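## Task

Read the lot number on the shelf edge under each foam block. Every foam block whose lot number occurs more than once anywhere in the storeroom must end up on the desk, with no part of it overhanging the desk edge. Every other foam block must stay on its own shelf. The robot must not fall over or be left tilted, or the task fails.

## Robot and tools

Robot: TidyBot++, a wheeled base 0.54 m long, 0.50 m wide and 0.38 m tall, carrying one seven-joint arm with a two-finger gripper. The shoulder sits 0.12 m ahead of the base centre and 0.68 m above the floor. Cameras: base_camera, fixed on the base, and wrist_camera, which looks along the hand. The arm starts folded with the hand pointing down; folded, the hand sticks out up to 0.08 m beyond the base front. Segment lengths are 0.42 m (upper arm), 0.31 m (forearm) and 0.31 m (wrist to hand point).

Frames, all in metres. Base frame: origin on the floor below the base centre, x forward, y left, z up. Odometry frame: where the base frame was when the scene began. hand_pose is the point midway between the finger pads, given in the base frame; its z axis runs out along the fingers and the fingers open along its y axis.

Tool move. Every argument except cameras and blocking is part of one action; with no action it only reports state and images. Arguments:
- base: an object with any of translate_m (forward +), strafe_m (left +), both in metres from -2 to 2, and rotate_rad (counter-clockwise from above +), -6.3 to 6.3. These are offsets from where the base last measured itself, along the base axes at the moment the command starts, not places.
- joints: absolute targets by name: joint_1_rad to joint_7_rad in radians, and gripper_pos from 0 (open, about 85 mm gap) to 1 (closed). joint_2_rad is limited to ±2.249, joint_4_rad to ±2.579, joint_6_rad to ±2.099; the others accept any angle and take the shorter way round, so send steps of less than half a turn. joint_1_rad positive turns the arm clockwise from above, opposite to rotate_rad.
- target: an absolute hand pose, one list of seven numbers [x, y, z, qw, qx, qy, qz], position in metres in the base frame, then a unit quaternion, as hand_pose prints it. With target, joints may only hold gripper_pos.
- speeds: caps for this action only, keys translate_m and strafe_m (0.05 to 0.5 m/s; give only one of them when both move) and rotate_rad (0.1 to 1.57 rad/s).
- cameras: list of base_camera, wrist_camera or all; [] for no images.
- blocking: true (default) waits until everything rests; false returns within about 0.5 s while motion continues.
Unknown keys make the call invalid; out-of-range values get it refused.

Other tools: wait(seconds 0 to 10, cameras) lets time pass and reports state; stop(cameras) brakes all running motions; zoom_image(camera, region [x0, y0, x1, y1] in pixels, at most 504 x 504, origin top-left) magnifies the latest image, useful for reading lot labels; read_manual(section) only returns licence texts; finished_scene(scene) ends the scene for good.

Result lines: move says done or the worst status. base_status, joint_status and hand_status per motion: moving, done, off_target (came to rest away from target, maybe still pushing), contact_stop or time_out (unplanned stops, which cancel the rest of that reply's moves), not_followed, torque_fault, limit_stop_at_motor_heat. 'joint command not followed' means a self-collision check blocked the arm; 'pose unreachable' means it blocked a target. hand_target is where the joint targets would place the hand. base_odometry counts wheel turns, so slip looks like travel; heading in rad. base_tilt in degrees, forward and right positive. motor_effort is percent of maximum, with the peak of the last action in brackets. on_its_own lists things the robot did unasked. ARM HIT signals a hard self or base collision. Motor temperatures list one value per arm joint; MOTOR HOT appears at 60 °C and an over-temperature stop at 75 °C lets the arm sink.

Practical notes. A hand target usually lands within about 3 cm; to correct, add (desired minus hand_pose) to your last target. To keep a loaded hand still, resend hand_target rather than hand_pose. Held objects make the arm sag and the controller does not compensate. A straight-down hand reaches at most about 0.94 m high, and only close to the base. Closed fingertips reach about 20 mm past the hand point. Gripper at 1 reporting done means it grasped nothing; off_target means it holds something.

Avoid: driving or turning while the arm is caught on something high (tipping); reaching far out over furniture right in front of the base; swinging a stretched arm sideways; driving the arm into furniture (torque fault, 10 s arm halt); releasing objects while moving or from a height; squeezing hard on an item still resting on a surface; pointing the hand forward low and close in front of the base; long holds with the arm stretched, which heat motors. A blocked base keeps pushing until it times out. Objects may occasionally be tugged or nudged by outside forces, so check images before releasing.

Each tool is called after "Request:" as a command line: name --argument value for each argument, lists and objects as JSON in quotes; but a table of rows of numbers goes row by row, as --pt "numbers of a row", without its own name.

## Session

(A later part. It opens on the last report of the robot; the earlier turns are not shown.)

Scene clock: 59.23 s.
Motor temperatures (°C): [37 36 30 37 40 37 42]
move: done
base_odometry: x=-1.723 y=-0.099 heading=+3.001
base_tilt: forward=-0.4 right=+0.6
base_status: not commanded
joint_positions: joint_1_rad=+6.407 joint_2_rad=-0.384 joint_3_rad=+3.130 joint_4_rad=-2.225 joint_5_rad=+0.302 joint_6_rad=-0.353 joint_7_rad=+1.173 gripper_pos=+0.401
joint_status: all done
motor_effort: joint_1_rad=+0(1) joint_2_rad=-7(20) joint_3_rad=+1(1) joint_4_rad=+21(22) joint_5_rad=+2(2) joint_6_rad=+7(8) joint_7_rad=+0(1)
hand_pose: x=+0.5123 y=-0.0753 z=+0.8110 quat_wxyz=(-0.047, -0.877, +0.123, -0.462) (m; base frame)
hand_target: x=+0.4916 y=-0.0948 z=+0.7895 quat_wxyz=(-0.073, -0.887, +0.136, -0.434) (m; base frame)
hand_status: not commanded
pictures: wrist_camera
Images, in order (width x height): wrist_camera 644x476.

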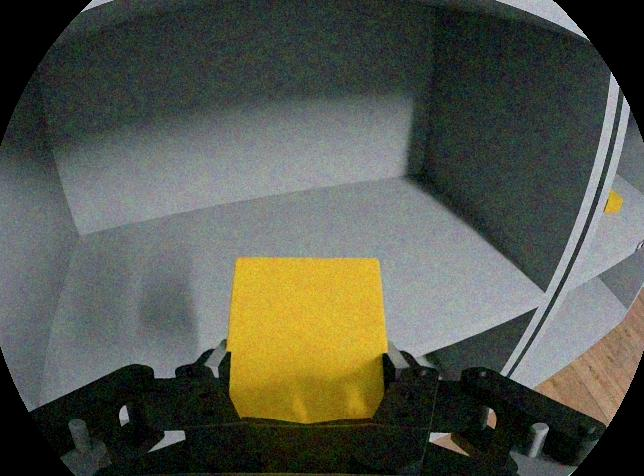

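Request:
move --base '{"translate_m": -0.35, "strafe_m": -0.2}' --joints '{"joint_1_rad": 0.0, "joint_2_rad": -0.8, "joint_4_rad": -2.5, "joint_5_rad": 0.0, "joint_6_rad": -0.4, "joint_7_rad": 1.57}' --cameras '[]'

Request:
move --base '{"translate_m": -0.892, "strafe_m": -0.4175, "rotate_rad": -1.571}' --cameras '["base_camera", "wrist_camera"]'

Scene clock: 62.03 s.
Motor temperatures (°C): [37 36 30 37 40 37 42]
move: done
base_odometry: x=-1.348 y=+0.050 heading=+3.000
base_tilt: forward=-0.4 right=+0.6
base_status: done
joint_positions: joint_1_rad=+6.302 joint_2_rad=-0.792 joint_3_rad=+3.131 joint_4_rad=-2.472 joint_5_rad=+0.070 joint_6_rad=-0.358 joint_7_rad=+1.526 gripper_pos=+0.401
joint_status: all done
motor_effort: joint_1_rad=+0(1) joint_2_rad=+5(10) joint_3_rad=+1(2) joint_4_rad=+23(24) joint_5_rad=+1(3) joint_6_rad=+8(10) joint_7_rad=+0(1)
hand_pose: x=+0.4098 y=-0.0086 z=+0.8033 quat_wxyz=(-0.022, -0.851, +0.000, -0.524) (m; base frame)
hand_target: x=+0.3976 y=+0.0018 z=+0.7773 quat_wxyz=(+0.000, -0.867, +0.000, -0.498) (m; base frame)
hand_status: not commanded
pictures: none
No camera images: "cameras" was empty.

Scene clock: 65.70 s.
Motor temperatures (°C): [37 35 30 37 40 37 42]
move: done
base_odometry: x=-0.406 y=+0.337 heading=+1.429
base_tilt: forward=-0.4 right=+0.6
base_status: done
joint_positions: joint_1_rad=+6.299 joint_2_rad=-0.792 joint_3_rad=+3.134 joint_4_rad=-2.472 joint_5_rad=+0.067 joint_6_rad=-0.358 joint_7_rad=+1.527 gripper_pos=+0.401
joint_status: not commanded
motor_effort: joint_1_rad=+0(1) joint_2_rad=+4(6) joint_3_rad=+1(2) joint_4_rad=+22(23) joint_5_rad=+1(1) joint_6_rad=+8(9) joint_7_rad=+0(1)
hand_pose: x=+0.4098 y=-0.0082 z=+0.8032 quat_wxyz=(-0.020, -0.851, +0.001, -0.524) (m; base frame)
hand_target: x=+0.3976 y=+0.0018 z=+0.7773 quat_wxyz=(+0.000, -0.867, +0.000, -0.498) (m; base frame)
hand_status: not commanded
pictures: base_camera, wrist_camera
Images, in order (width x height): base_camera 644x364, wrist_camera 644x476.

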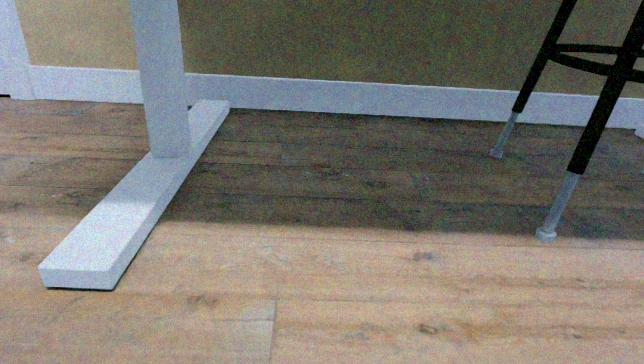

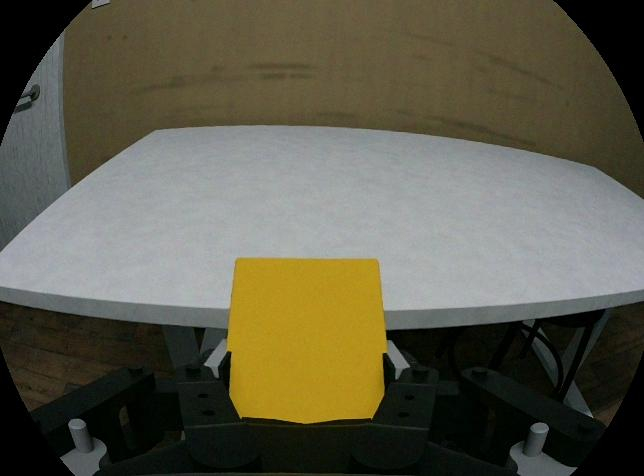

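Request:
zoom_image --camera "wrist_camera" --region '[0, 230, 644, 360]'

Region (0, 230, 644, 360) is 644x130 pixels. A region can be at most 504 by 504 pixels.

Request:
zoom_image --camera "wrist_camera" --region '[380, 230, 640, 360]'

Request:
zoom_image --camera "wrist_camera" --region '[0, 230, 240, 360]'

Scaled by 1.938.

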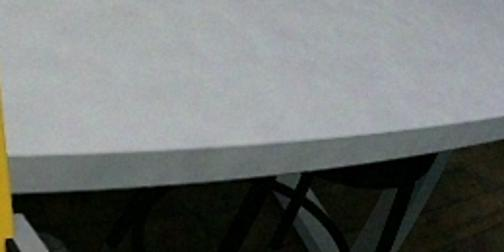

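Scaled by 2.100.

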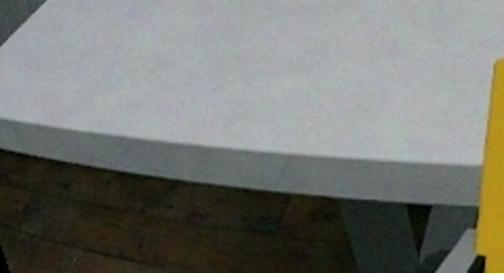

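Request:
move --base '{"translate_m": 0.05}' --joints '{"joint_2_rad": -0.6, "joint_4_rad": -2.2, "joint_6_rad": -0.7}' --cameras '[]'

Request:
move --joints '{"joint_2_rad": -0.237, "joint_4_rad": -1.75, "joint_6_rad": -0.99}' --cameras '[]'

Request:
move --joints '{"joint_2_rad": 0.04, "joint_4_rad": -1.6, "joint_6_rad": -0.86, "gripper_pos": 0.5}' --cameras '["wrist_camera"]'

Scene clock: 69.93 s.
Motor temperatures (°C): [37 35 30 37 40 37 42]
move: done
base_odometry: x=-0.399 y=+0.387 heading=+1.429
base_tilt: forward=-0.3 right=+0.6
base_status: done
joint_positions: joint_1_rad=+6.299 joint_2_rad=-0.615 joint_3_rad=+3.134 joint_4_rad=-2.214 joint_5_rad=+0.067 joint_6_rad=-0.650 joint_7_rad=+1.527 gripper_pos=+0.402
joint_status: all done
motor_effort: joint_1_rad=+0(1) joint_2_rad=+0(7) joint_3_rad=+1(1) joint_4_rad=+22(24) joint_5_rad=+1(1) joint_6_rad=+7(10) joint_7_rad=+0(1)
hand_pose: x=+0.4326 y=-0.0135 z=+0.8217 quat_wxyz=(-0.024, -0.902, +0.008, -0.432) (m; base frame)
hand_target: x=+0.4278 y=+0.0019 z=+0.8125 quat_wxyz=(+0.000, -0.913, +0.000, -0.409) (m; base frame)
hand_status: not commanded
pictures: none
No camera images: "cameras" was empty.

Scene clock: 71.83 s.
Motor temperatures (°C): [37 35 30 37 40 37 42]
move: done
base_odometry: x=-0.399 y=+0.387 heading=+1.429
base_tilt: forward=-0.3 right=+0.6
base_status: not commanded
joint_positions: joint_1_rad=+6.299 joint_2_rad=-0.253 joint_3_rad=+3.134 joint_4_rad=-1.766 joint_5_rad=+0.067 joint_6_rad=-0.940 joint_7_rad=+1.527 gripper_pos=+0.402
joint_status: all done
motor_effort: joint_1_rad=-1(1) joint_2_rad=-11(12) joint_3_rad=+0(1) joint_4_rad=+20(23) joint_5_rad=+1(1) joint_6_rad=+5(8) joint_7_rad=-1(1)
hand_pose: x=+0.5251 y=-0.0184 z=+0.8675 quat_wxyz=(-0.027, -0.941, +0.015, -0.338) (m; base frame)
hand_target: x=+0.5196 y=+0.0020 z=+0.8590 quat_wxyz=(+0.000, -0.949, +0.000, -0.314) (m; base frame)
hand_status: not commanded
pictures: none
No camera images: "cameras" was empty.

Scene clock: 73.17 s.
Motor temperatures (°C): [37 35 30 37 40 37 42]
move: off_target
base_odometry: x=-0.399 y=+0.387 heading=+1.429
base_tilt: forward=-0.3 right=+0.6
base_status: not commanded
joint_positions: joint_1_rad=+6.299 joint_2_rad=+0.028 joint_3_rad=+3.134 joint_4_rad=-1.618 joint_5_rad=+0.067 joint_6_rad=-0.909 joint_7_rad=+1.527 gripper_pos=+0.402
joint_status: gripper_pos off_target (ended at +0.402, target +0.500); the others done
motor_effort: joint_1_rad=+0(1) joint_2_rad=-20(22) joint_3_rad=+0(1) joint_4_rad=+21(22) joint_5_rad=+1(1) joint_6_rad=+5(7) joint_7_rad=+0(1)
hand_pose: x=+0.6164 y=-0.0190 z=+0.8202 quat_wxyz=(-0.026, -0.957, +0.013, -0.289) (m; base frame)
hand_target: x=+0.6357 y=+0.0022 z=+0.8311 quat_wxyz=(+0.000, -0.949, +0.000, -0.315) (m; base frame)
hand_status: not commanded
pictures: wrist_camera
Images, in order (width x height): wrist_camera 644x476.

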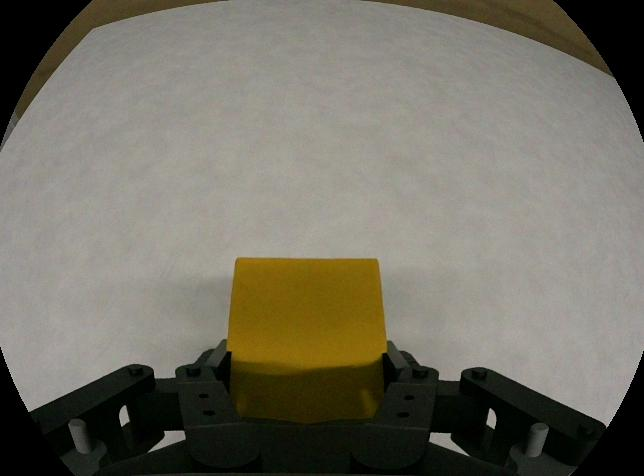

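Request:
move --joints '{"joint_2_rad": 0.05, "joint_4_rad": -1.724, "joint_6_rad": -0.708}' --cameras '[]'

Request:
move --joints '{"joint_2_rad": 0.057, "joint_4_rad": -1.779, "joint_6_rad": -0.644}' --cameras '[]'

Request:
move --joints '{"joint_2_rad": 0.062, "joint_4_rad": -1.801, "joint_6_rad": -0.618}' --cameras '["wrist_camera"]'

Scene clock: 74.73 s.
Motor temperatures (°C): [37 35 30 37 40 37 42]
move: done
base_odometry: x=-0.399 y=+0.387 heading=+1.429
base_tilt: forward=-0.3 right=+0.6
base_status: not commanded
joint_positions: joint_1_rad=+6.299 joint_2_rad=+0.031 joint_3_rad=+3.134 joint_4_rad=-1.700 joint_5_rad=+0.067 joint_6_rad=-0.765 joint_7_rad=+1.527 gripper_pos=+0.402
joint_status: all done
motor_effort: joint_1_rad=-1(1) joint_2_rad=-20(22) joint_3_rad=+0(0) joint_4_rad=+20(22) joint_5_rad=+1(1) joint_6_rad=+6(7) joint_7_rad=-1(1)
hand_pose: x=+0.6296 y=-0.0171 z=+0.8040 quat_wxyz=(-0.024, -0.948, +0.009, -0.318) (m; base frame)
hand_target: x=+0.6387 y=+0.0022 z=+0.7926 quat_wxyz=(+0.000, -0.946, +0.000, -0.324) (m; base frame)
hand_status: not commanded
pictures: none
No camera images: "cameras" was empty.

Scene clock: 75.77 s.
Motor temperatures (°C): [37 35 30 37 40 37 42]
move: done
base_odometry: x=-0.399 y=+0.387 heading=+1.429
base_tilt: forward=-0.3 right=+0.6
base_status: not commanded
joint_positions: joint_1_rad=+6.299 joint_2_rad=+0.036 joint_3_rad=+3.134 joint_4_rad=-1.754 joint_5_rad=+0.067 joint_6_rad=-0.697 joint_7_rad=+1.527 gripper_pos=+0.402
joint_status: all done
motor_effort: joint_1_rad=-1(1) joint_2_rad=-21(22) joint_3_rad=+0(0) joint_4_rad=+20(21) joint_5_rad=+1(1) joint_6_rad=+6(7) joint_7_rad=+0(0)
hand_pose: x=+0.6304 y=-0.0161 z=+0.7872 quat_wxyz=(-0.023, -0.947, +0.007, -0.322) (m; base frame)
hand_target: x=+0.6376 y=+0.0022 z=+0.7739 quat_wxyz=(+0.000, -0.946, +0.000, -0.325) (m; base frame)
hand_status: not commanded
pictures: none
No camera images: "cameras" was empty.

Scene clock: 76.37 s.
Motor temperatures (°C): [37 35 30 37 40 37 42]
move: done
base_odometry: x=-0.399 y=+0.387 heading=+1.429
base_tilt: forward=-0.3 right=+0.6
base_status: not commanded
joint_positions: joint_1_rad=+6.299 joint_2_rad=+0.039 joint_3_rad=+3.134 joint_4_rad=-1.775 joint_5_rad=+0.067 joint_6_rad=-0.669 joint_7_rad=+1.527 gripper_pos=+0.402
joint_status: all done
motor_effort: joint_1_rad=-1(1) joint_2_rad=-21(22) joint_3_rad=+0(0) joint_4_rad=+21(21) joint_5_rad=+1(1) joint_6_rad=+6(6) joint_7_rad=+0(0)
hand_pose: x=+0.6309 y=-0.0156 z=+0.7809 quat_wxyz=(-0.022, -0.946, +0.006, -0.324) (m; base frame)
hand_target: x=+0.6371 y=+0.0022 z=+0.7654 quat_wxyz=(+0.000, -0.946, +0.000, -0.324) (m; base frame)
hand_status: not commanded
pictures: wrist_camera
Images, in order (width x height): wrist_camera 644x476.

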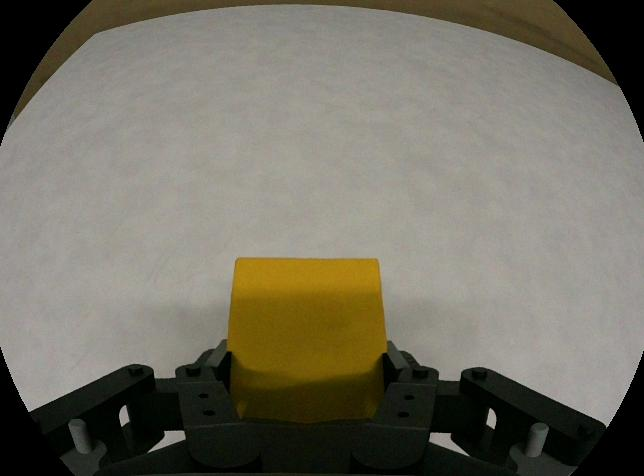

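Request:
move --joints '{"joint_2_rad": 0.069, "joint_4_rad": -1.824, "joint_6_rad": -0.6}' --cameras '[]'

Request:
move --joints '{"joint_2_rad": 0.0725, "joint_4_rad": -1.836, "joint_6_rad": -0.59}' --cameras '["wrist_camera"]'

Scene clock: 77.37 s.
Motor temperatures (°C): [37 35 30 37 40 37 42]
move: done
base_odometry: x=-0.399 y=+0.387 heading=+1.429
base_tilt: forward=-0.3 right=+0.6
base_status: not commanded
joint_positions: joint_1_rad=+6.299 joint_2_rad=+0.045 joint_3_rad=+3.134 joint_4_rad=-1.798 joint_5_rad=+0.067 joint_6_rad=-0.651 joint_7_rad=+1.527 gripper_pos=+0.402
joint_status: all done
motor_effort: joint_1_rad=-1(1) joint_2_rad=-21(22) joint_3_rad=+0(0) joint_4_rad=+20(21) joint_5_rad=+1(1) joint_6_rad=+6(6) joint_7_rad=+0(0)
hand_pose: x=+0.6286 y=-0.0153 z=+0.7697 quat_wxyz=(-0.022, -0.948, +0.006, -0.318) (m; base frame)
hand_target: x=+0.6342 y=+0.0022 z=+0.7540 quat_wxyz=(+0.000, -0.948, +0.000, -0.319) (m; base frame)
hand_status: not commanded
pictures: none
No camera images: "cameras" was empty.

Scene clock: 77.90 s.
Motor temperatures (°C): [37 35 30 37 40 37 42]
move: done
base_odometry: x=-0.399 y=+0.387 heading=+1.429
base_tilt: forward=-0.3 right=+0.6
base_status: not commanded
joint_positions: joint_1_rad=+6.299 joint_2_rad=+0.048 joint_3_rad=+3.134 joint_4_rad=-1.809 joint_5_rad=+0.067 joint_6_rad=-0.642 joint_7_rad=+1.527 gripper_pos=+0.402
joint_status: all done
motor_effort: joint_1_rad=-1(1) joint_2_rad=-21(21) joint_3_rad=+0(0) joint_4_rad=+19(21) joint_5_rad=+1(1) joint_6_rad=+6(6) joint_7_rad=+0(1)
hand_pose: x=+0.6273 y=-0.0152 z=+0.7648 quat_wxyz=(-0.022, -0.948, +0.005, -0.316) (m; base frame)
hand_target: x=+0.6327 y=+0.0022 z=+0.7482 quat_wxyz=(+0.000, -0.949, +0.000, -0.316) (m; base frame)
hand_status: not commanded
pictures: wrist_camera
Images, in order (width x height): wrist_camera 644x476.

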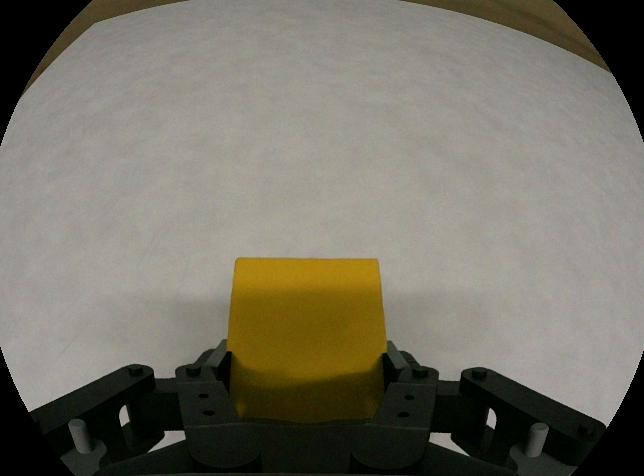

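Request:
move --joints '{"joint_2_rad": 0.0745, "joint_4_rad": -1.8437, "joint_6_rad": -0.5815}' --cameras '[]'

Request:
move --joints '{"joint_2_rad": 0.0765, "joint_4_rad": -1.8514, "joint_6_rad": -0.573}' --cameras '["wrist_camera"]'

Scene clock: 78.60 s.
Motor temperatures (°C): [37 35 30 37 40 37 42]
move: done
base_odometry: x=-0.399 y=+0.387 heading=+1.429
base_tilt: forward=-0.3 right=+0.6
base_status: not commanded
joint_positions: joint_1_rad=+6.299 joint_2_rad=+0.049 joint_3_rad=+3.134 joint_4_rad=-1.816 joint_5_rad=+0.067 joint_6_rad=-0.634 joint_7_rad=+1.527 gripper_pos=+0.402
joint_status: all done
motor_effort: joint_1_rad=+0(1) joint_2_rad=-20(21) joint_3_rad=+0(0) joint_4_rad=+20(20) joint_5_rad=+1(1) joint_6_rad=+6(6) joint_7_rad=+0(0)
hand_pose: x=+0.6272 y=-0.0150 z=+0.7624 quat_wxyz=(-0.021, -0.948, +0.005, -0.317) (m; base frame)
hand_target: x=+0.6322 y=+0.0022 z=+0.7450 quat_wxyz=(+0.000, -0.949, +0.000, -0.315) (m; base frame)
hand_status: not commanded
pictures: none
No camera images: "cameras" was empty.

Scene clock: 79.07 s.
Motor temperatures (°C): [37 35 30 37 40 37 42]
move: done
base_odometry: x=-0.399 y=+0.387 heading=+1.429
base_tilt: forward=-0.3 right=+0.6
base_status: not commanded
joint_positions: joint_1_rad=+6.299 joint_2_rad=+0.049 joint_3_rad=+3.134 joint_4_rad=-1.820 joint_5_rad=+0.067 joint_6_rad=-0.626 joint_7_rad=+1.527 gripper_pos=+0.402
joint_status: all done
motor_effort: joint_1_rad=-1(2) joint_2_rad=-17(21) joint_3_rad=+0(1) joint_4_rad=+19(20) joint_5_rad=+1(1) joint_6_rad=+6(7) joint_7_rad=+0(0)
hand_pose: x=+0.6276 y=-0.0149 z=+0.7616 quat_wxyz=(-0.021, -0.948, +0.005, -0.318) (m; base frame)
hand_target: x=+0.6317 y=+0.0022 z=+0.7419 quat_wxyz=(+0.000, -0.949, +0.000, -0.315) (m; base frame)
hand_status: not commanded
pictures: wrist_camera
Images, in order (width x height): wrist_camera 644x476.

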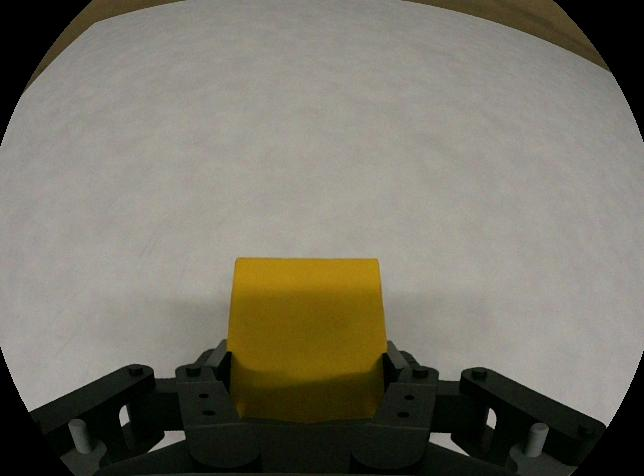

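Request:
move --joints '{"joint_2_rad": 0.0775, "joint_4_rad": -1.856, "joint_6_rad": -0.568}' --cameras '[]'

Request:
move --joints '{"gripper_pos": 0.39}' --cameras '["wrist_camera"]'

Scene clock: 79.73 s.
Motor temperatures (°C): [37 35 30 37 40 37 42]
move: done
base_odometry: x=-0.399 y=+0.387 heading=+1.429
base_tilt: forward=-0.3 right=+0.6
base_status: not commanded
joint_positions: joint_1_rad=+6.299 joint_2_rad=+0.049 joint_3_rad=+3.134 joint_4_rad=-1.822 joint_5_rad=+0.067 joint_6_rad=-0.623 joint_7_rad=+1.528 gripper_pos=+0.402
joint_status: all done
motor_effort: joint_1_rad=-1(2) joint_2_rad=-16(18) joint_3_rad=-1(1) joint_4_rad=+18(19) joint_5_rad=+0(1) joint_6_rad=+6(7) joint_7_rad=-1(1)
hand_pose: x=+0.6277 y=-0.0148 z=+0.7616 quat_wxyz=(-0.021, -0.948, +0.005, -0.319) (m; base frame)
hand_target: x=+0.6314 y=+0.0022 z=+0.7401 quat_wxyz=(+0.000, -0.949, +0.000, -0.315) (m; base frame)
hand_status: not commanded
pictures: none
No camera images: "cameras" was empty.

Scene clock: 80.27 s.
Motor temperatures (°C): [37 35 30 37 40 37 42]
move: done
base_odometry: x=-0.399 y=+0.387 heading=+1.429
base_tilt: forward=-0.3 right=+0.6
base_status: not commanded
joint_positions: joint_1_rad=+6.299 joint_2_rad=+0.049 joint_3_rad=+3.134 joint_4_rad=-1.822 joint_5_rad=+0.067 joint_6_rad=-0.622 joint_7_rad=+1.528 gripper_pos=+0.388
joint_status: all done
motor_effort: joint_1_rad=-2(2) joint_2_rad=-17(19) joint_3_rad=-1(1) joint_4_rad=+18(19) joint_5_rad=+0(1) joint_6_rad=+6(7) joint_7_rad=+0(1)
hand_pose: x=+0.6278 y=-0.0148 z=+0.7613 quat_wxyz=(-0.021, -0.948, +0.005, -0.319) (m; base frame)
hand_target: x=+0.6314 y=+0.0022 z=+0.7401 quat_wxyz=(+0.000, -0.949, +0.000, -0.315) (m; base frame)
hand_status: not commanded
pictures: wrist_camera
Images, in order (width x height): wrist_camera 644x476.

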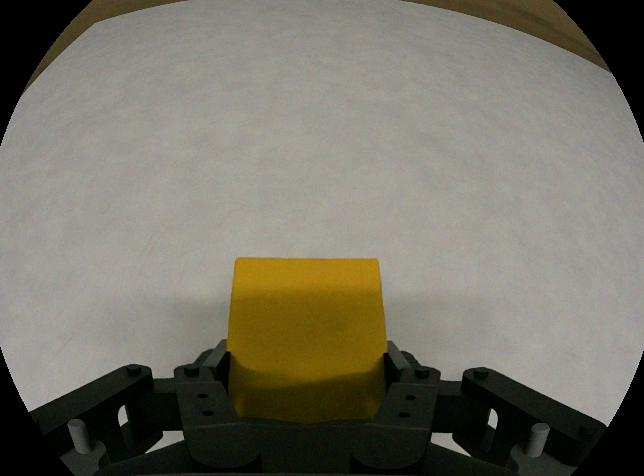

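Request:
move --joints '{"joint_2_rad": 0.0755, "joint_4_rad": -1.8495, "joint_6_rad": -0.575}' --cameras '[]'

Request:
move --joints '{"gripper_pos": 0.35}' --cameras '[]'

Request:
move --joints '{"gripper_pos": 0.25}' --cameras '["wrist_camera"]'

Request:
move --joints '{"gripper_pos": 0.0}' --cameras '["wrist_camera"]'

Scene clock: 81.00 s.
Motor temperatures (°C): [37 35 30 37 40 37 42]
move: done
base_odometry: x=-0.399 y=+0.387 heading=+1.429
base_tilt: forward=-0.3 right=+0.6
base_status: not commanded
joint_positions: joint_1_rad=+6.299 joint_2_rad=+0.049 joint_3_rad=+3.134 joint_4_rad=-1.822 joint_5_rad=+0.067 joint_6_rad=-0.622 joint_7_rad=+1.528 gripper_pos=+0.388
joint_status: all done
motor_effort: joint_1_rad=-2(2) joint_2_rad=-17(18) joint_3_rad=-1(1) joint_4_rad=+19(19) joint_5_rad=+0(0) joint_6_rad=+6(6) joint_7_rad=+0(1)
hand_pose: x=+0.6278 y=-0.0148 z=+0.7613 quat_wxyz=(-0.021, -0.948, +0.005, -0.319) (m; base frame)
hand_target: x=+0.6319 y=+0.0022 z=+0.7429 quat_wxyz=(+0.000, -0.949, +0.000, -0.315) (m; base frame)
hand_status: not commanded
pictures: none
No camera images: "cameras" was empty.

Scene clock: 81.43 s.
Motor temperatures (°C): [37 35 30 37 40 37 42]
move: done
base_odometry: x=-0.399 y=+0.387 heading=+1.429
base_tilt: forward=-0.3 right=+0.6
base_status: not commanded
joint_positions: joint_1_rad=+6.299 joint_2_rad=+0.051 joint_3_rad=+3.134 joint_4_rad=-1.822 joint_5_rad=+0.066 joint_6_rad=-0.621 joint_7_rad=+1.528 gripper_pos=+0.349
joint_status: all done
motor_effort: joint_1_rad=-1(2) joint_2_rad=-17(21) joint_3_rad=-1(1) joint_4_rad=+19(19) joint_5_rad=+0(1) joint_6_rad=+6(7) joint_7_rad=+0(0)
hand_pose: x=+0.6282 y=-0.0147 z=+0.7607 quat_wxyz=(-0.021, -0.948, +0.005, -0.319) (m; base frame)
hand_target: x=+0.6319 y=+0.0022 z=+0.7429 quat_wxyz=(+0.000, -0.949, +0.000, -0.315) (m; base frame)
hand_status: not commanded
pictures: none
No camera images: "cameras" was empty.

Scene clock: 81.97 s.
Motor temperatures (°C): [37 35 30 37 40 37 42]
move: done
base_odometry: x=-0.399 y=+0.387 heading=+1.429
base_tilt: forward=-0.3 right=+0.6
base_status: not commanded
joint_positions: joint_1_rad=+6.298 joint_2_rad=+0.058 joint_3_rad=+3.134 joint_4_rad=-1.822 joint_5_rad=+0.066 joint_6_rad=-0.621 joint_7_rad=+1.528 gripper_pos=+0.250
joint_status: all done
motor_effort: joint_1_rad=+0(1) joint_2_rad=-21(21) joint_3_rad=+0(1) joint_4_rad=+20(20) joint_5_rad=+1(1) joint_6_rad=+6(6) joint_7_rad=+0(1)
hand_pose: x=+0.6288 y=-0.0143 z=+0.7572 quat_wxyz=(-0.021, -0.949, +0.005, -0.315) (m; base frame)
hand_target: x=+0.6319 y=+0.0022 z=+0.7429 quat_wxyz=(+0.000, -0.949, +0.000, -0.315) (m; base frame)
hand_status: not commanded
pictures: wrist_camera
Images, in order (width x height): wrist_camera 644x476.

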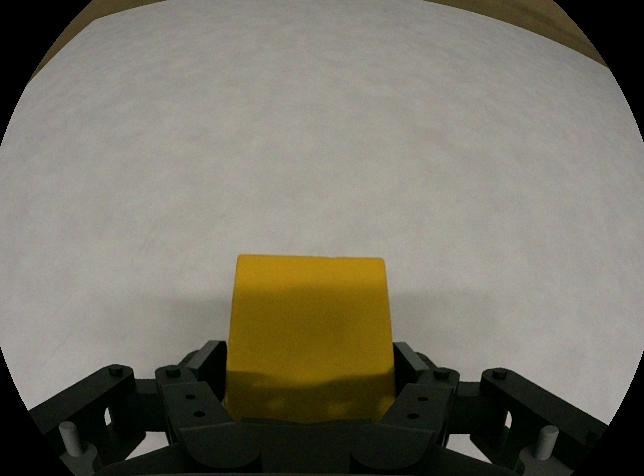

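Scene clock: 82.63 s.
Motor temperatures (°C): [37 35 30 37 40 37 42]
move: done
base_odometry: x=-0.399 y=+0.387 heading=+1.429
base_tilt: forward=-0.3 right=+0.6
base_status: not commanded
joint_positions: joint_1_rad=+6.298 joint_2_rad=+0.058 joint_3_rad=+3.134 joint_4_rad=-1.822 joint_5_rad=+0.066 joint_6_rad=-0.621 joint_7_rad=+1.528 gripper_pos=+0.000
joint_status: all done
motor_effort: joint_1_rad=+0(1) joint_2_rad=-21(21) joint_3_rad=+0(0) joint_4_rad=+19(20) joint_5_rad=+1(1) joint_6_rad=+6(6) joint_7_rad=+0(0)
hand_pose: x=+0.6288 y=-0.0143 z=+0.7572 quat_wxyz=(-0.021, -0.949, +0.005, -0.315) (m; base frame)
hand_target: x=+0.6319 y=+0.0022 z=+0.7429 quat_wxyz=(+0.000, -0.949, +0.000, -0.315) (m; base frame)
hand_status: not commanded
pictures: wrist_camera
Images, in order (width x height): wrist_camera 644x476.

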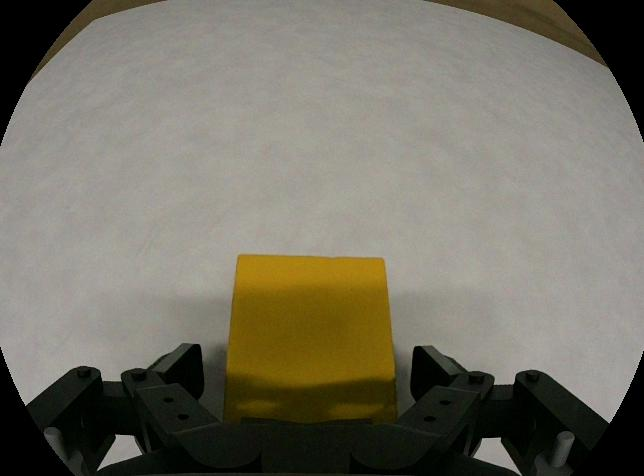

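Request:
move --joints '{"joint_2_rad": 0.037, "joint_4_rad": -1.68, "joint_6_rad": -0.81}' --cameras '[]'

Request:
move --joints '{"joint_2_rad": -0.02, "joint_4_rad": -1.55, "joint_6_rad": -0.95}' --cameras '["wrist_camera"]'

Request:
move --joints '{"joint_2_rad": -0.5, "joint_4_rad": -2.05, "joint_6_rad": -0.7}' --base '{"translate_m": -0.2}' --cameras '["wrist_camera"]'

Scene clock: 84.03 s.
Motor temperatures (°C): [37 35 30 37 40 37 42]
move: done
base_odometry: x=-0.399 y=+0.387 heading=+1.429
base_tilt: forward=-0.3 right=+0.6
base_status: not commanded
joint_positions: joint_1_rad=+6.298 joint_2_rad=+0.039 joint_3_rad=+3.134 joint_4_rad=-1.690 joint_5_rad=+0.066 joint_6_rad=-0.759 joint_7_rad=+1.528 gripper_pos=+0.000
joint_status: all done
motor_effort: joint_1_rad=+0(1) joint_2_rad=-21(22) joint_3_rad=+0(0) joint_4_rad=+20(21) joint_5_rad=+1(1) joint_6_rad=+5(7) joint_7_rad=-1(1)
hand_pose: x=+0.6350 y=-0.0165 z=+0.8063 quat_wxyz=(-0.023, -0.947, +0.009, -0.322) (m; base frame)
hand_target: x=+0.6251 y=+0.0021 z=+0.8022 quat_wxyz=(+0.000, -0.953, +0.000, -0.303) (m; base frame)
hand_status: not commanded
pictures: none
No camera images: "cameras" was empty.

Scene clock: 85.33 s.
Motor temperatures (°C): [37 35 30 37 40 37 42]
move: done
base_odometry: x=-0.399 y=+0.387 heading=+1.429
base_tilt: forward=-0.3 right=+0.6
base_status: not commanded
joint_positions: joint_1_rad=+6.298 joint_2_rad=-0.023 joint_3_rad=+3.134 joint_4_rad=-1.558 joint_5_rad=+0.066 joint_6_rad=-0.899 joint_7_rad=+1.528 gripper_pos=+0.000
joint_status: all done
motor_effort: joint_1_rad=-1(1) joint_2_rad=-19(23) joint_3_rad=+0(0) joint_4_rad=+20(22) joint_5_rad=+1(1) joint_6_rad=+6(7) joint_7_rad=+0(1)
hand_pose: x=+0.6255 y=-0.0183 z=+0.8774 quat_wxyz=(-0.025, -0.938, +0.013, -0.347) (m; base frame)
hand_target: x=+0.6159 y=+0.0021 z=+0.8697 quat_wxyz=(+0.000, -0.946, +0.000, -0.325) (m; base frame)
hand_status: not commanded
pictures: wrist_camera
Images, in order (width x height): wrist_camera 644x476.

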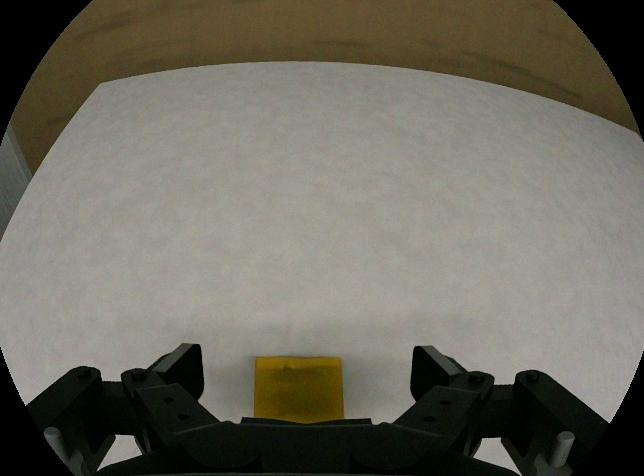

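Scene clock: 87.23 s.
Motor temperatures (°C): [37 35 30 37 40 37 42]
move: done
base_odometry: x=-0.427 y=+0.189 heading=+1.429
base_tilt: forward=-0.4 right=+0.6
base_status: done
joint_positions: joint_1_rad=+6.297 joint_2_rad=-0.495 joint_3_rad=+3.134 joint_4_rad=-2.020 joint_5_rad=+0.064 joint_6_rad=-0.756 joint_7_rad=+1.528 gripper_pos=+0.000
joint_status: all done
motor_effort: joint_1_rad=-1(2) joint_2_rad=-3(23) joint_3_rad=+1(2) joint_4_rad=+22(23) joint_5_rad=+1(2) joint_6_rad=+7(8) joint_7_rad=+0(0)
hand_pose: x=+0.4689 y=-0.0141 z=+0.8641 quat_wxyz=(-0.024, -0.908, +0.010, -0.418) (m; base frame)
hand_target: x=+0.4738 y=+0.0020 z=+0.8620 quat_wxyz=(+0.000, -0.902, +0.000, -0.431) (m; base frame)
hand_status: not commanded
pictures: wrist_camera
Images, in order (width x height): wrist_camera 644x476.

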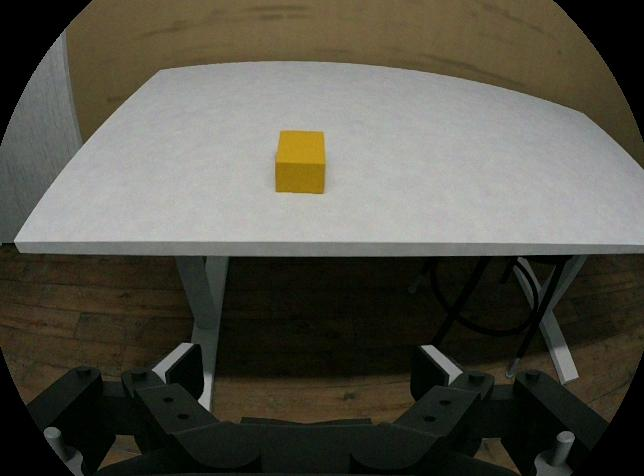

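Request:
move --base '{"translate_m": -0.33, "strafe_m": 0.999, "rotate_rad": 1.573}' --joints '{"joint_1_rad": 0.0, "joint_2_rad": -0.8, "joint_4_rad": -2.5, "joint_5_rad": 0.0, "joint_6_rad": -0.34, "joint_7_rad": 1.57}' --cameras '["wrist_camera"]'

Request:
move --joints '{"joint_2_rad": 0.1, "joint_4_rad": -0.75, "joint_6_rad": -1.45}' --cameras '["wrist_camera"]'

Scene clock: 91.90 s.
Motor temperatures (°C): [37 35 30 37 40 37 42]
move: done
base_odometry: x=-1.463 y=+0.003 heading=+3.003
base_tilt: forward=-0.4 right=+0.6
base_status: done
joint_positions: joint_1_rad=+6.296 joint_2_rad=-0.787 joint_3_rad=+3.138 joint_4_rad=-2.470 joint_5_rad=+0.064 joint_6_rad=-0.393 joint_7_rad=+1.528 gripper_pos=+0.000
joint_status: all done
motor_effort: joint_1_rad=+0(3) joint_2_rad=+5(6) joint_3_rad=+1(2) joint_4_rad=+22(23) joint_5_rad=+1(2) joint_6_rad=+8(8) joint_7_rad=+0(1)
hand_pose: x=+0.4058 y=-0.0090 z=+0.7937 quat_wxyz=(-0.018, -0.861, +0.004, -0.509) (m; base frame)
hand_target: x=+0.4065 y=+0.0018 z=+0.7937 quat_wxyz=(+0.000, -0.852, +0.000, -0.523) (m; base frame)
hand_status: not commanded
pictures: wrist_camera
Images, in order (width x height): wrist_camera 644x476.

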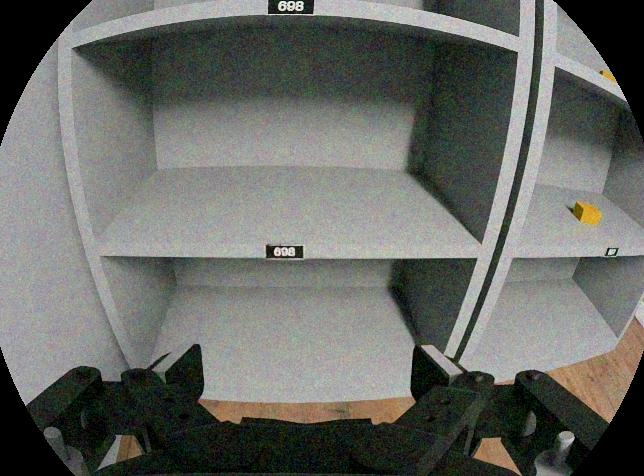

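Scene clock: 95.07 s.
Motor temperatures (°C): [37 35 30 37 40 37 42]
move: done
base_odometry: x=-1.463 y=+0.003 heading=+3.003
base_tilt: forward=-0.3 right=+0.6
base_status: not commanded
joint_positions: joint_1_rad=+6.296 joint_2_rad=+0.076 joint_3_rad=+3.138 joint_4_rad=-0.767 joint_5_rad=+0.064 joint_6_rad=-1.399 joint_7_rad=+1.528 gripper_pos=+0.000
joint_status: all done
motor_effort: joint_1_rad=+0(1) joint_2_rad=-19(20) joint_3_rad=+0(1) joint_4_rad=+17(24) joint_5_rad=+1(1) joint_6_rad=+6(10) joint_7_rad=+0(1)
hand_pose: x=+0.6287 y=-0.0232 z=+1.1173 quat_wxyz=(-0.023, -0.900, +0.033, -0.435) (m; base frame)
hand_target: x=+0.6293 y=+0.0021 z=+1.1005 quat_wxyz=(+0.001, -0.913, +0.000, -0.409) (m; base frame)
hand_status: not commanded
pictures: wrist_camera
Images, in order (width x height): wrist_camera 644x476.

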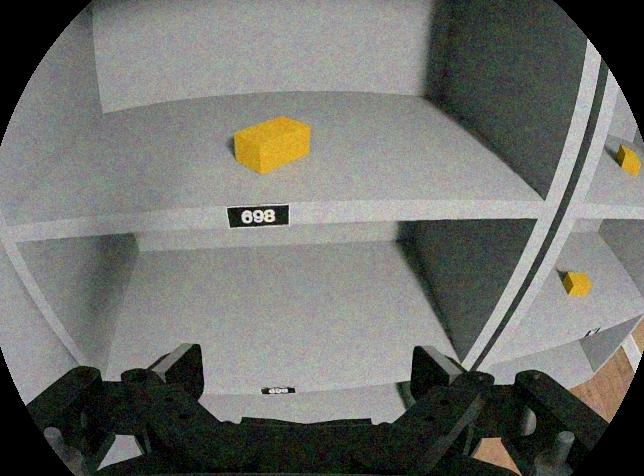

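Request:
zoom_image --camera "wrist_camera" --region '[200, 90, 350, 240]'

Scaled by 3.360.

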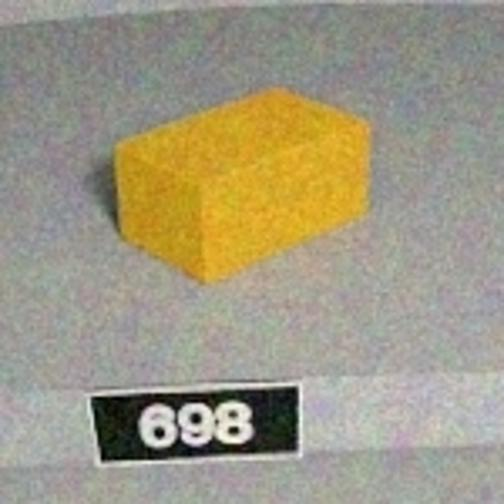

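Request:
move --base '{"translate_m": 0.18, "strafe_m": 0.192}' --joints '{"joint_1_rad": 0.098, "joint_2_rad": 0.28, "joint_4_rad": -0.53, "joint_5_rad": 0.597, "joint_6_rad": -1.751, "joint_7_rad": 0.985}' --cameras '["wrist_camera"]'

Scene clock: 101.70 s.
Motor temperatures (°C): [37 35 30 37 40 37 42]
move: done
base_odometry: x=-1.668 y=-0.162 heading=+3.002
base_tilt: forward=-0.3 right=+0.6
base_status: done
joint_positions: joint_1_rad=+6.367 joint_2_rad=+0.278 joint_3_rad=+3.139 joint_4_rad=-0.547 joint_5_rad=+0.529 joint_6_rad=-1.700 joint_7_rad=+1.029 gripper_pos=+0.000
joint_status: all done
motor_effort: joint_1_rad=+0(3) joint_2_rad=-25(29) joint_3_rad=+1(2) joint_4_rad=+15(17) joint_5_rad=+4(5) joint_6_rad=+5(8) joint_7_rad=+0(1)
hand_pose: x=+0.6026 y=-0.1950 z=+1.0762 quat_wxyz=(-0.164, -0.842, +0.388, -0.339) (m; base frame)
hand_target: x=+0.5786 y=-0.2163 z=+1.0808 quat_wxyz=(-0.188, -0.818, +0.432, -0.329) (m; base frame)
hand_status: not commanded
pictures: wrist_camera
Images, in order (width x height): wrist_camera 644x476.

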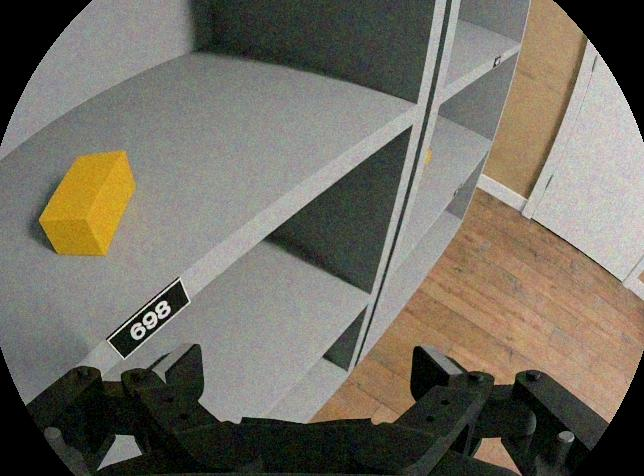

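Request:
zoom_image --camera "wrist_camera" --region '[20, 130, 160, 270]'

Scaled by 3.600.

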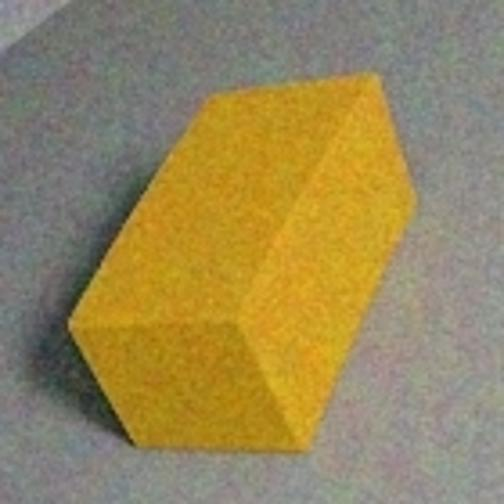

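Request:
move --base '{"translate_m": 0.18, "strafe_m": 0.003}' --speeds '{"translate_m": 0.3}' --cameras '["wrist_camera"]'

Scene clock: 104.07 s.
Motor temperatures (°C): [37 35 30 37 40 37 42]
move: done
base_odometry: x=-1.846 y=-0.140 heading=+3.003
base_tilt: forward=-0.3 right=+0.6
base_status: done
joint_positions: joint_1_rad=+6.368 joint_2_rad=+0.277 joint_3_rad=+3.139 joint_4_rad=-0.544 joint_5_rad=+0.532 joint_6_rad=-1.704 joint_7_rad=+1.028 gripper_pos=+0.000
joint_status: not commanded
motor_effort: joint_1_rad=+0(2) joint_2_rad=-25(29) joint_3_rad=+1(1) joint_4_rad=+15(16) joint_5_rad=+4(5) joint_6_rad=+5(7) joint_7_rad=+0(1)
hand_pose: x=+0.6007 y=-0.1958 z=+1.0773 quat_wxyz=(-0.165, -0.840, +0.390, -0.339) (m; base frame)
hand_target: x=+0.5786 y=-0.2163 z=+1.0808 quat_wxyz=(-0.188, -0.818, +0.432, -0.329) (m; base frame)
hand_status: not commanded
pictures: wrist_camera
Images, in order (width x height): wrist_camera 644x476.

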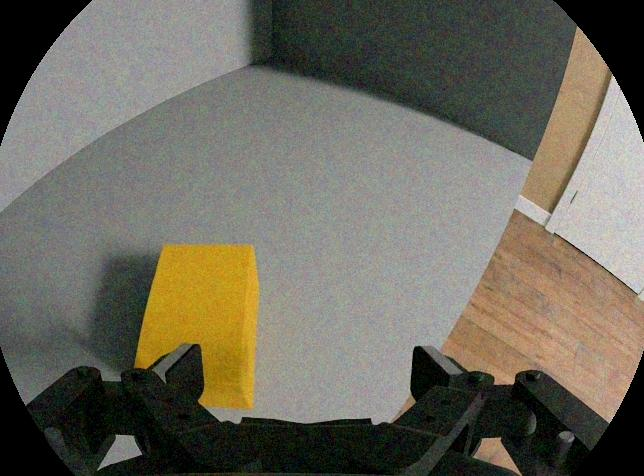

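Request:
zoom_image --camera "wrist_camera" --region '[110, 230, 290, 420]'

Scaled by 2.653.

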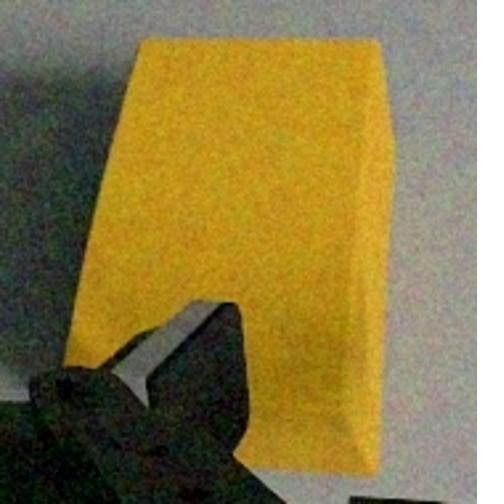

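Request:
move --joints '{"joint_4_rad": -0.466}' --cameras '[]'

Request:
move --base '{"translate_m": 0.093, "strafe_m": 0.007}' --speeds '{"translate_m": 0.25}' --cameras '["wrist_camera"]'

Scene clock: 106.33 s.
Motor temperatures (°C): [37 35 30 37 40 37 42]
move: done
base_odometry: x=-1.846 y=-0.140 heading=+3.003
base_tilt: forward=-0.3 right=+0.6
base_status: not commanded
joint_positions: joint_1_rad=+6.368 joint_2_rad=+0.274 joint_3_rad=+3.139 joint_4_rad=-0.479 joint_5_rad=+0.533 joint_6_rad=-1.705 joint_7_rad=+1.028 gripper_pos=+0.000
joint_status: all done
motor_effort: joint_1_rad=-1(1) joint_2_rad=-24(27) joint_3_rad=+1(1) joint_4_rad=+15(16) joint_5_rad=+4(4) joint_6_rad=+6(6) joint_7_rad=+0(1)
hand_pose: x=+0.5989 y=-0.1958 z=+1.1040 quat_wxyz=(-0.154, -0.828, +0.394, -0.368) (m; base frame)
hand_target: x=+0.5782 y=-0.2163 z=+1.1040 quat_wxyz=(-0.177, -0.807, +0.437, -0.356) (m; base frame)
hand_status: not commanded
pictures: none
No camera images: "cameras" was empty.

Scene clock: 107.57 s.
Motor temperatures (°C): [37 36 30 37 40 37 42]
move: done
base_odometry: x=-1.940 y=-0.134 heading=+3.002
base_tilt: forward=-0.3 right=+0.6
base_status: done
joint_positions: joint_1_rad=+6.368 joint_2_rad=+0.276 joint_3_rad=+3.139 joint_4_rad=-0.479 joint_5_rad=+0.534 joint_6_rad=-1.706 joint_7_rad=+1.028 gripper_pos=+0.000
joint_status: not commanded
motor_effort: joint_1_rad=-1(2) joint_2_rad=-24(28) joint_3_rad=+1(1) joint_4_rad=+14(16) joint_5_rad=+4(4) joint_6_rad=+6(7) joint_7_rad=+0(1)
hand_pose: x=+0.5994 y=-0.1963 z=+1.1028 quat_wxyz=(-0.155, -0.828, +0.395, -0.367) (m; base frame)
hand_target: x=+0.5782 y=-0.2163 z=+1.1040 quat_wxyz=(-0.177, -0.807, +0.437, -0.356) (m; base frame)
hand_status: not commanded
pictures: wrist_camera
Images, in order (width x height): wrist_camera 644x476.

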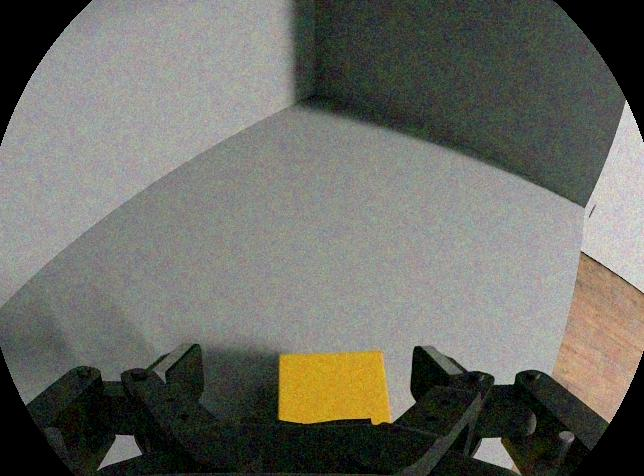

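Request:
move --base '{"translate_m": -0.009, "strafe_m": 0.001}' --cameras '[]'

Request:
move --joints '{"joint_2_rad": 0.2, "joint_4_rad": -0.75, "joint_6_rad": -1.54, "joint_7_rad": 0.925}' --cameras '["wrist_camera"]'

Scene clock: 109.20 s.
Motor temperatures (°C): [37 36 30 37 40 37 42]
move: done
base_odometry: x=-1.931 y=-0.136 heading=+3.002
base_tilt: forward=-0.3 right=+0.6
base_status: done
joint_positions: joint_1_rad=+6.368 joint_2_rad=+0.271 joint_3_rad=+3.139 joint_4_rad=-0.479 joint_5_rad=+0.534 joint_6_rad=-1.707 joint_7_rad=+1.028 gripper_pos=+0.000
joint_status: not commanded
motor_effort: joint_1_rad=-1(2) joint_2_rad=-23(29) joint_3_rad=+1(1) joint_4_rad=+15(16) joint_5_rad=+4(4) joint_6_rad=+6(6) joint_7_rad=+0(1)
hand_pose: x=+0.5968 y=-0.1962 z=+1.1054 quat_wxyz=(-0.154, -0.827, +0.395, -0.369) (m; base frame)
hand_target: x=+0.5782 y=-0.2163 z=+1.1040 quat_wxyz=(-0.177, -0.807, +0.437, -0.356) (m; base frame)
hand_status: not commanded
pictures: none
No camera images: "cameras" was empty.

Scene clock: 110.53 s.
Motor temperatures (°C): [37 36 30 37 40 37 42]
move: done
base_odometry: x=-1.931 y=-0.136 heading=+3.002
base_tilt: forward=-0.3 right=+0.6
base_status: not commanded
joint_positions: joint_1_rad=+6.368 joint_2_rad=+0.209 joint_3_rad=+3.139 joint_4_rad=-0.722 joint_5_rad=+0.534 joint_6_rad=-1.595 joint_7_rad=+0.969 gripper_pos=+0.000
joint_status: all done
motor_effort: joint_1_rad=+0(1) joint_2_rad=-23(25) joint_3_rad=+1(1) joint_4_rad=+16(17) joint_5_rad=+4(5) joint_6_rad=+5(6) joint_7_rad=-1(1)
hand_pose: x=+0.5978 y=-0.1976 z=+1.0616 quat_wxyz=(-0.166, -0.837, +0.390, -0.346) (m; base frame)
hand_target: x=+0.5968 y=-0.2208 z=+1.0731 quat_wxyz=(-0.188, -0.813, +0.408, -0.371) (m; base frame)
hand_status: not commanded
pictures: wrist_camera
Images, in order (width x height): wrist_camera 644x476.

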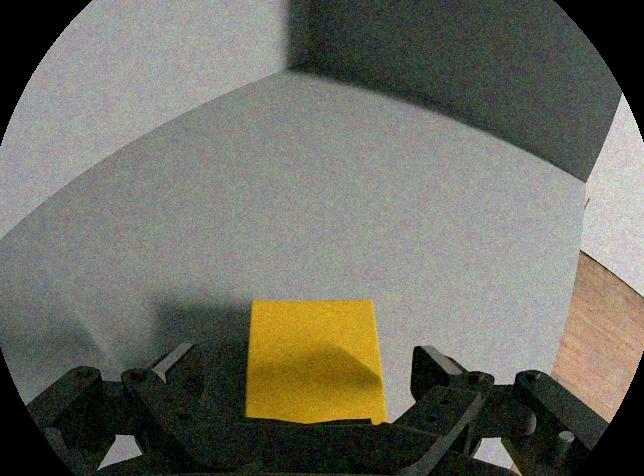

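Request:
move --joints '{"joint_2_rad": 0.17, "joint_4_rad": -0.835, "joint_6_rad": -1.49, "joint_7_rad": 0.9}' --cameras '["wrist_camera"]'

Request:
move --joints '{"joint_2_rad": 0.139, "joint_4_rad": -0.945, "joint_6_rad": -1.418, "joint_7_rad": 0.858}' --cameras '["wrist_camera"]'

Scene clock: 112.73 s.
Motor temperatures (°C): [37 36 30 37 40 37 42]
move: done
base_odometry: x=-1.931 y=-0.136 heading=+3.002
base_tilt: forward=-0.3 right=+0.6
base_status: not commanded
joint_positions: joint_1_rad=+6.368 joint_2_rad=+0.178 joint_3_rad=+3.139 joint_4_rad=-0.806 joint_5_rad=+0.534 joint_6_rad=-1.546 joint_7_rad=+0.944 gripper_pos=+0.000
joint_status: all done
motor_effort: joint_1_rad=+0(1) joint_2_rad=-23(24) joint_3_rad=+1(1) joint_4_rad=+17(19) joint_5_rad=+5(5) joint_6_rad=+5(6) joint_7_rad=+0(1)
hand_pose: x=+0.5956 y=-0.1974 z=+1.0507 quat_wxyz=(-0.166, -0.837, +0.388, -0.348) (m; base frame)
hand_target: x=+0.5954 y=-0.2201 z=+1.0617 quat_wxyz=(-0.188, -0.814, +0.405, -0.372) (m; base frame)
hand_status: not commanded
pictures: wrist_camera
Images, in order (width x height): wrist_camera 644x476.

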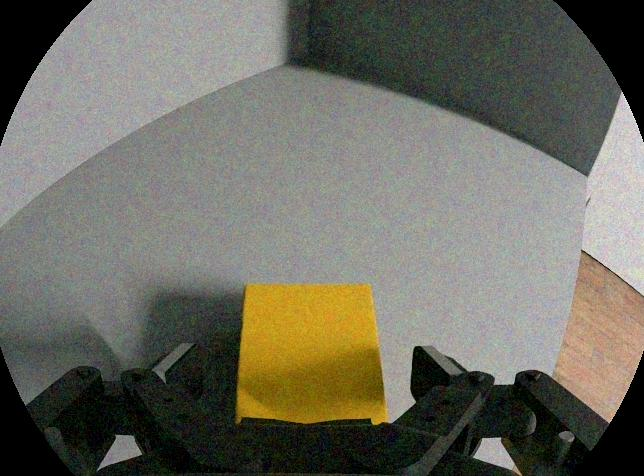

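Scene clock: 113.67 s.
Motor temperatures (°C): [37 36 30 37 40 37 42]
move: done
base_odometry: x=-1.931 y=-0.136 heading=+3.002
base_tilt: forward=-0.3 right=+0.6
base_status: not commanded
joint_positions: joint_1_rad=+6.368 joint_2_rad=+0.148 joint_3_rad=+3.139 joint_4_rad=-0.916 joint_5_rad=+0.534 joint_6_rad=-1.474 joint_7_rad=+0.902 gripper_pos=+0.000
joint_status: all done
motor_effort: joint_1_rad=+0(1) joint_2_rad=-22(24) joint_3_rad=+0(1) joint_4_rad=+18(19) joint_5_rad=+5(5) joint_6_rad=+5(6) joint_7_rad=-1(1)
hand_pose: x=+0.5969 y=-0.1967 z=+1.0318 quat_wxyz=(-0.164, -0.837, +0.388, -0.349) (m; base frame)
hand_target: x=+0.5973 y=-0.2188 z=+1.0426 quat_wxyz=(-0.185, -0.815, +0.402, -0.374) (m; base frame)
hand_status: not commanded
pictures: wrist_camera
Images, in order (width x height): wrist_camera 644x476.

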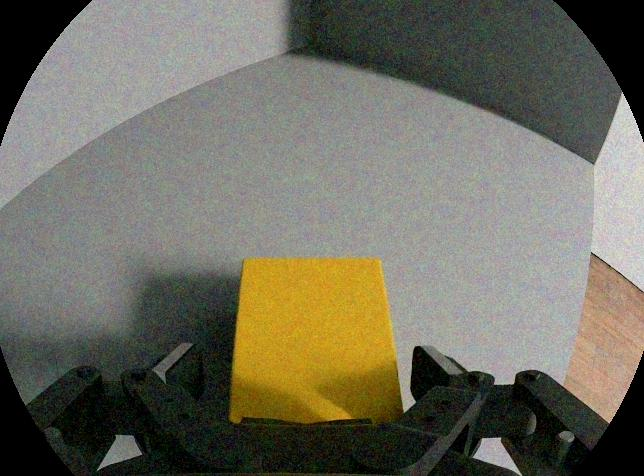

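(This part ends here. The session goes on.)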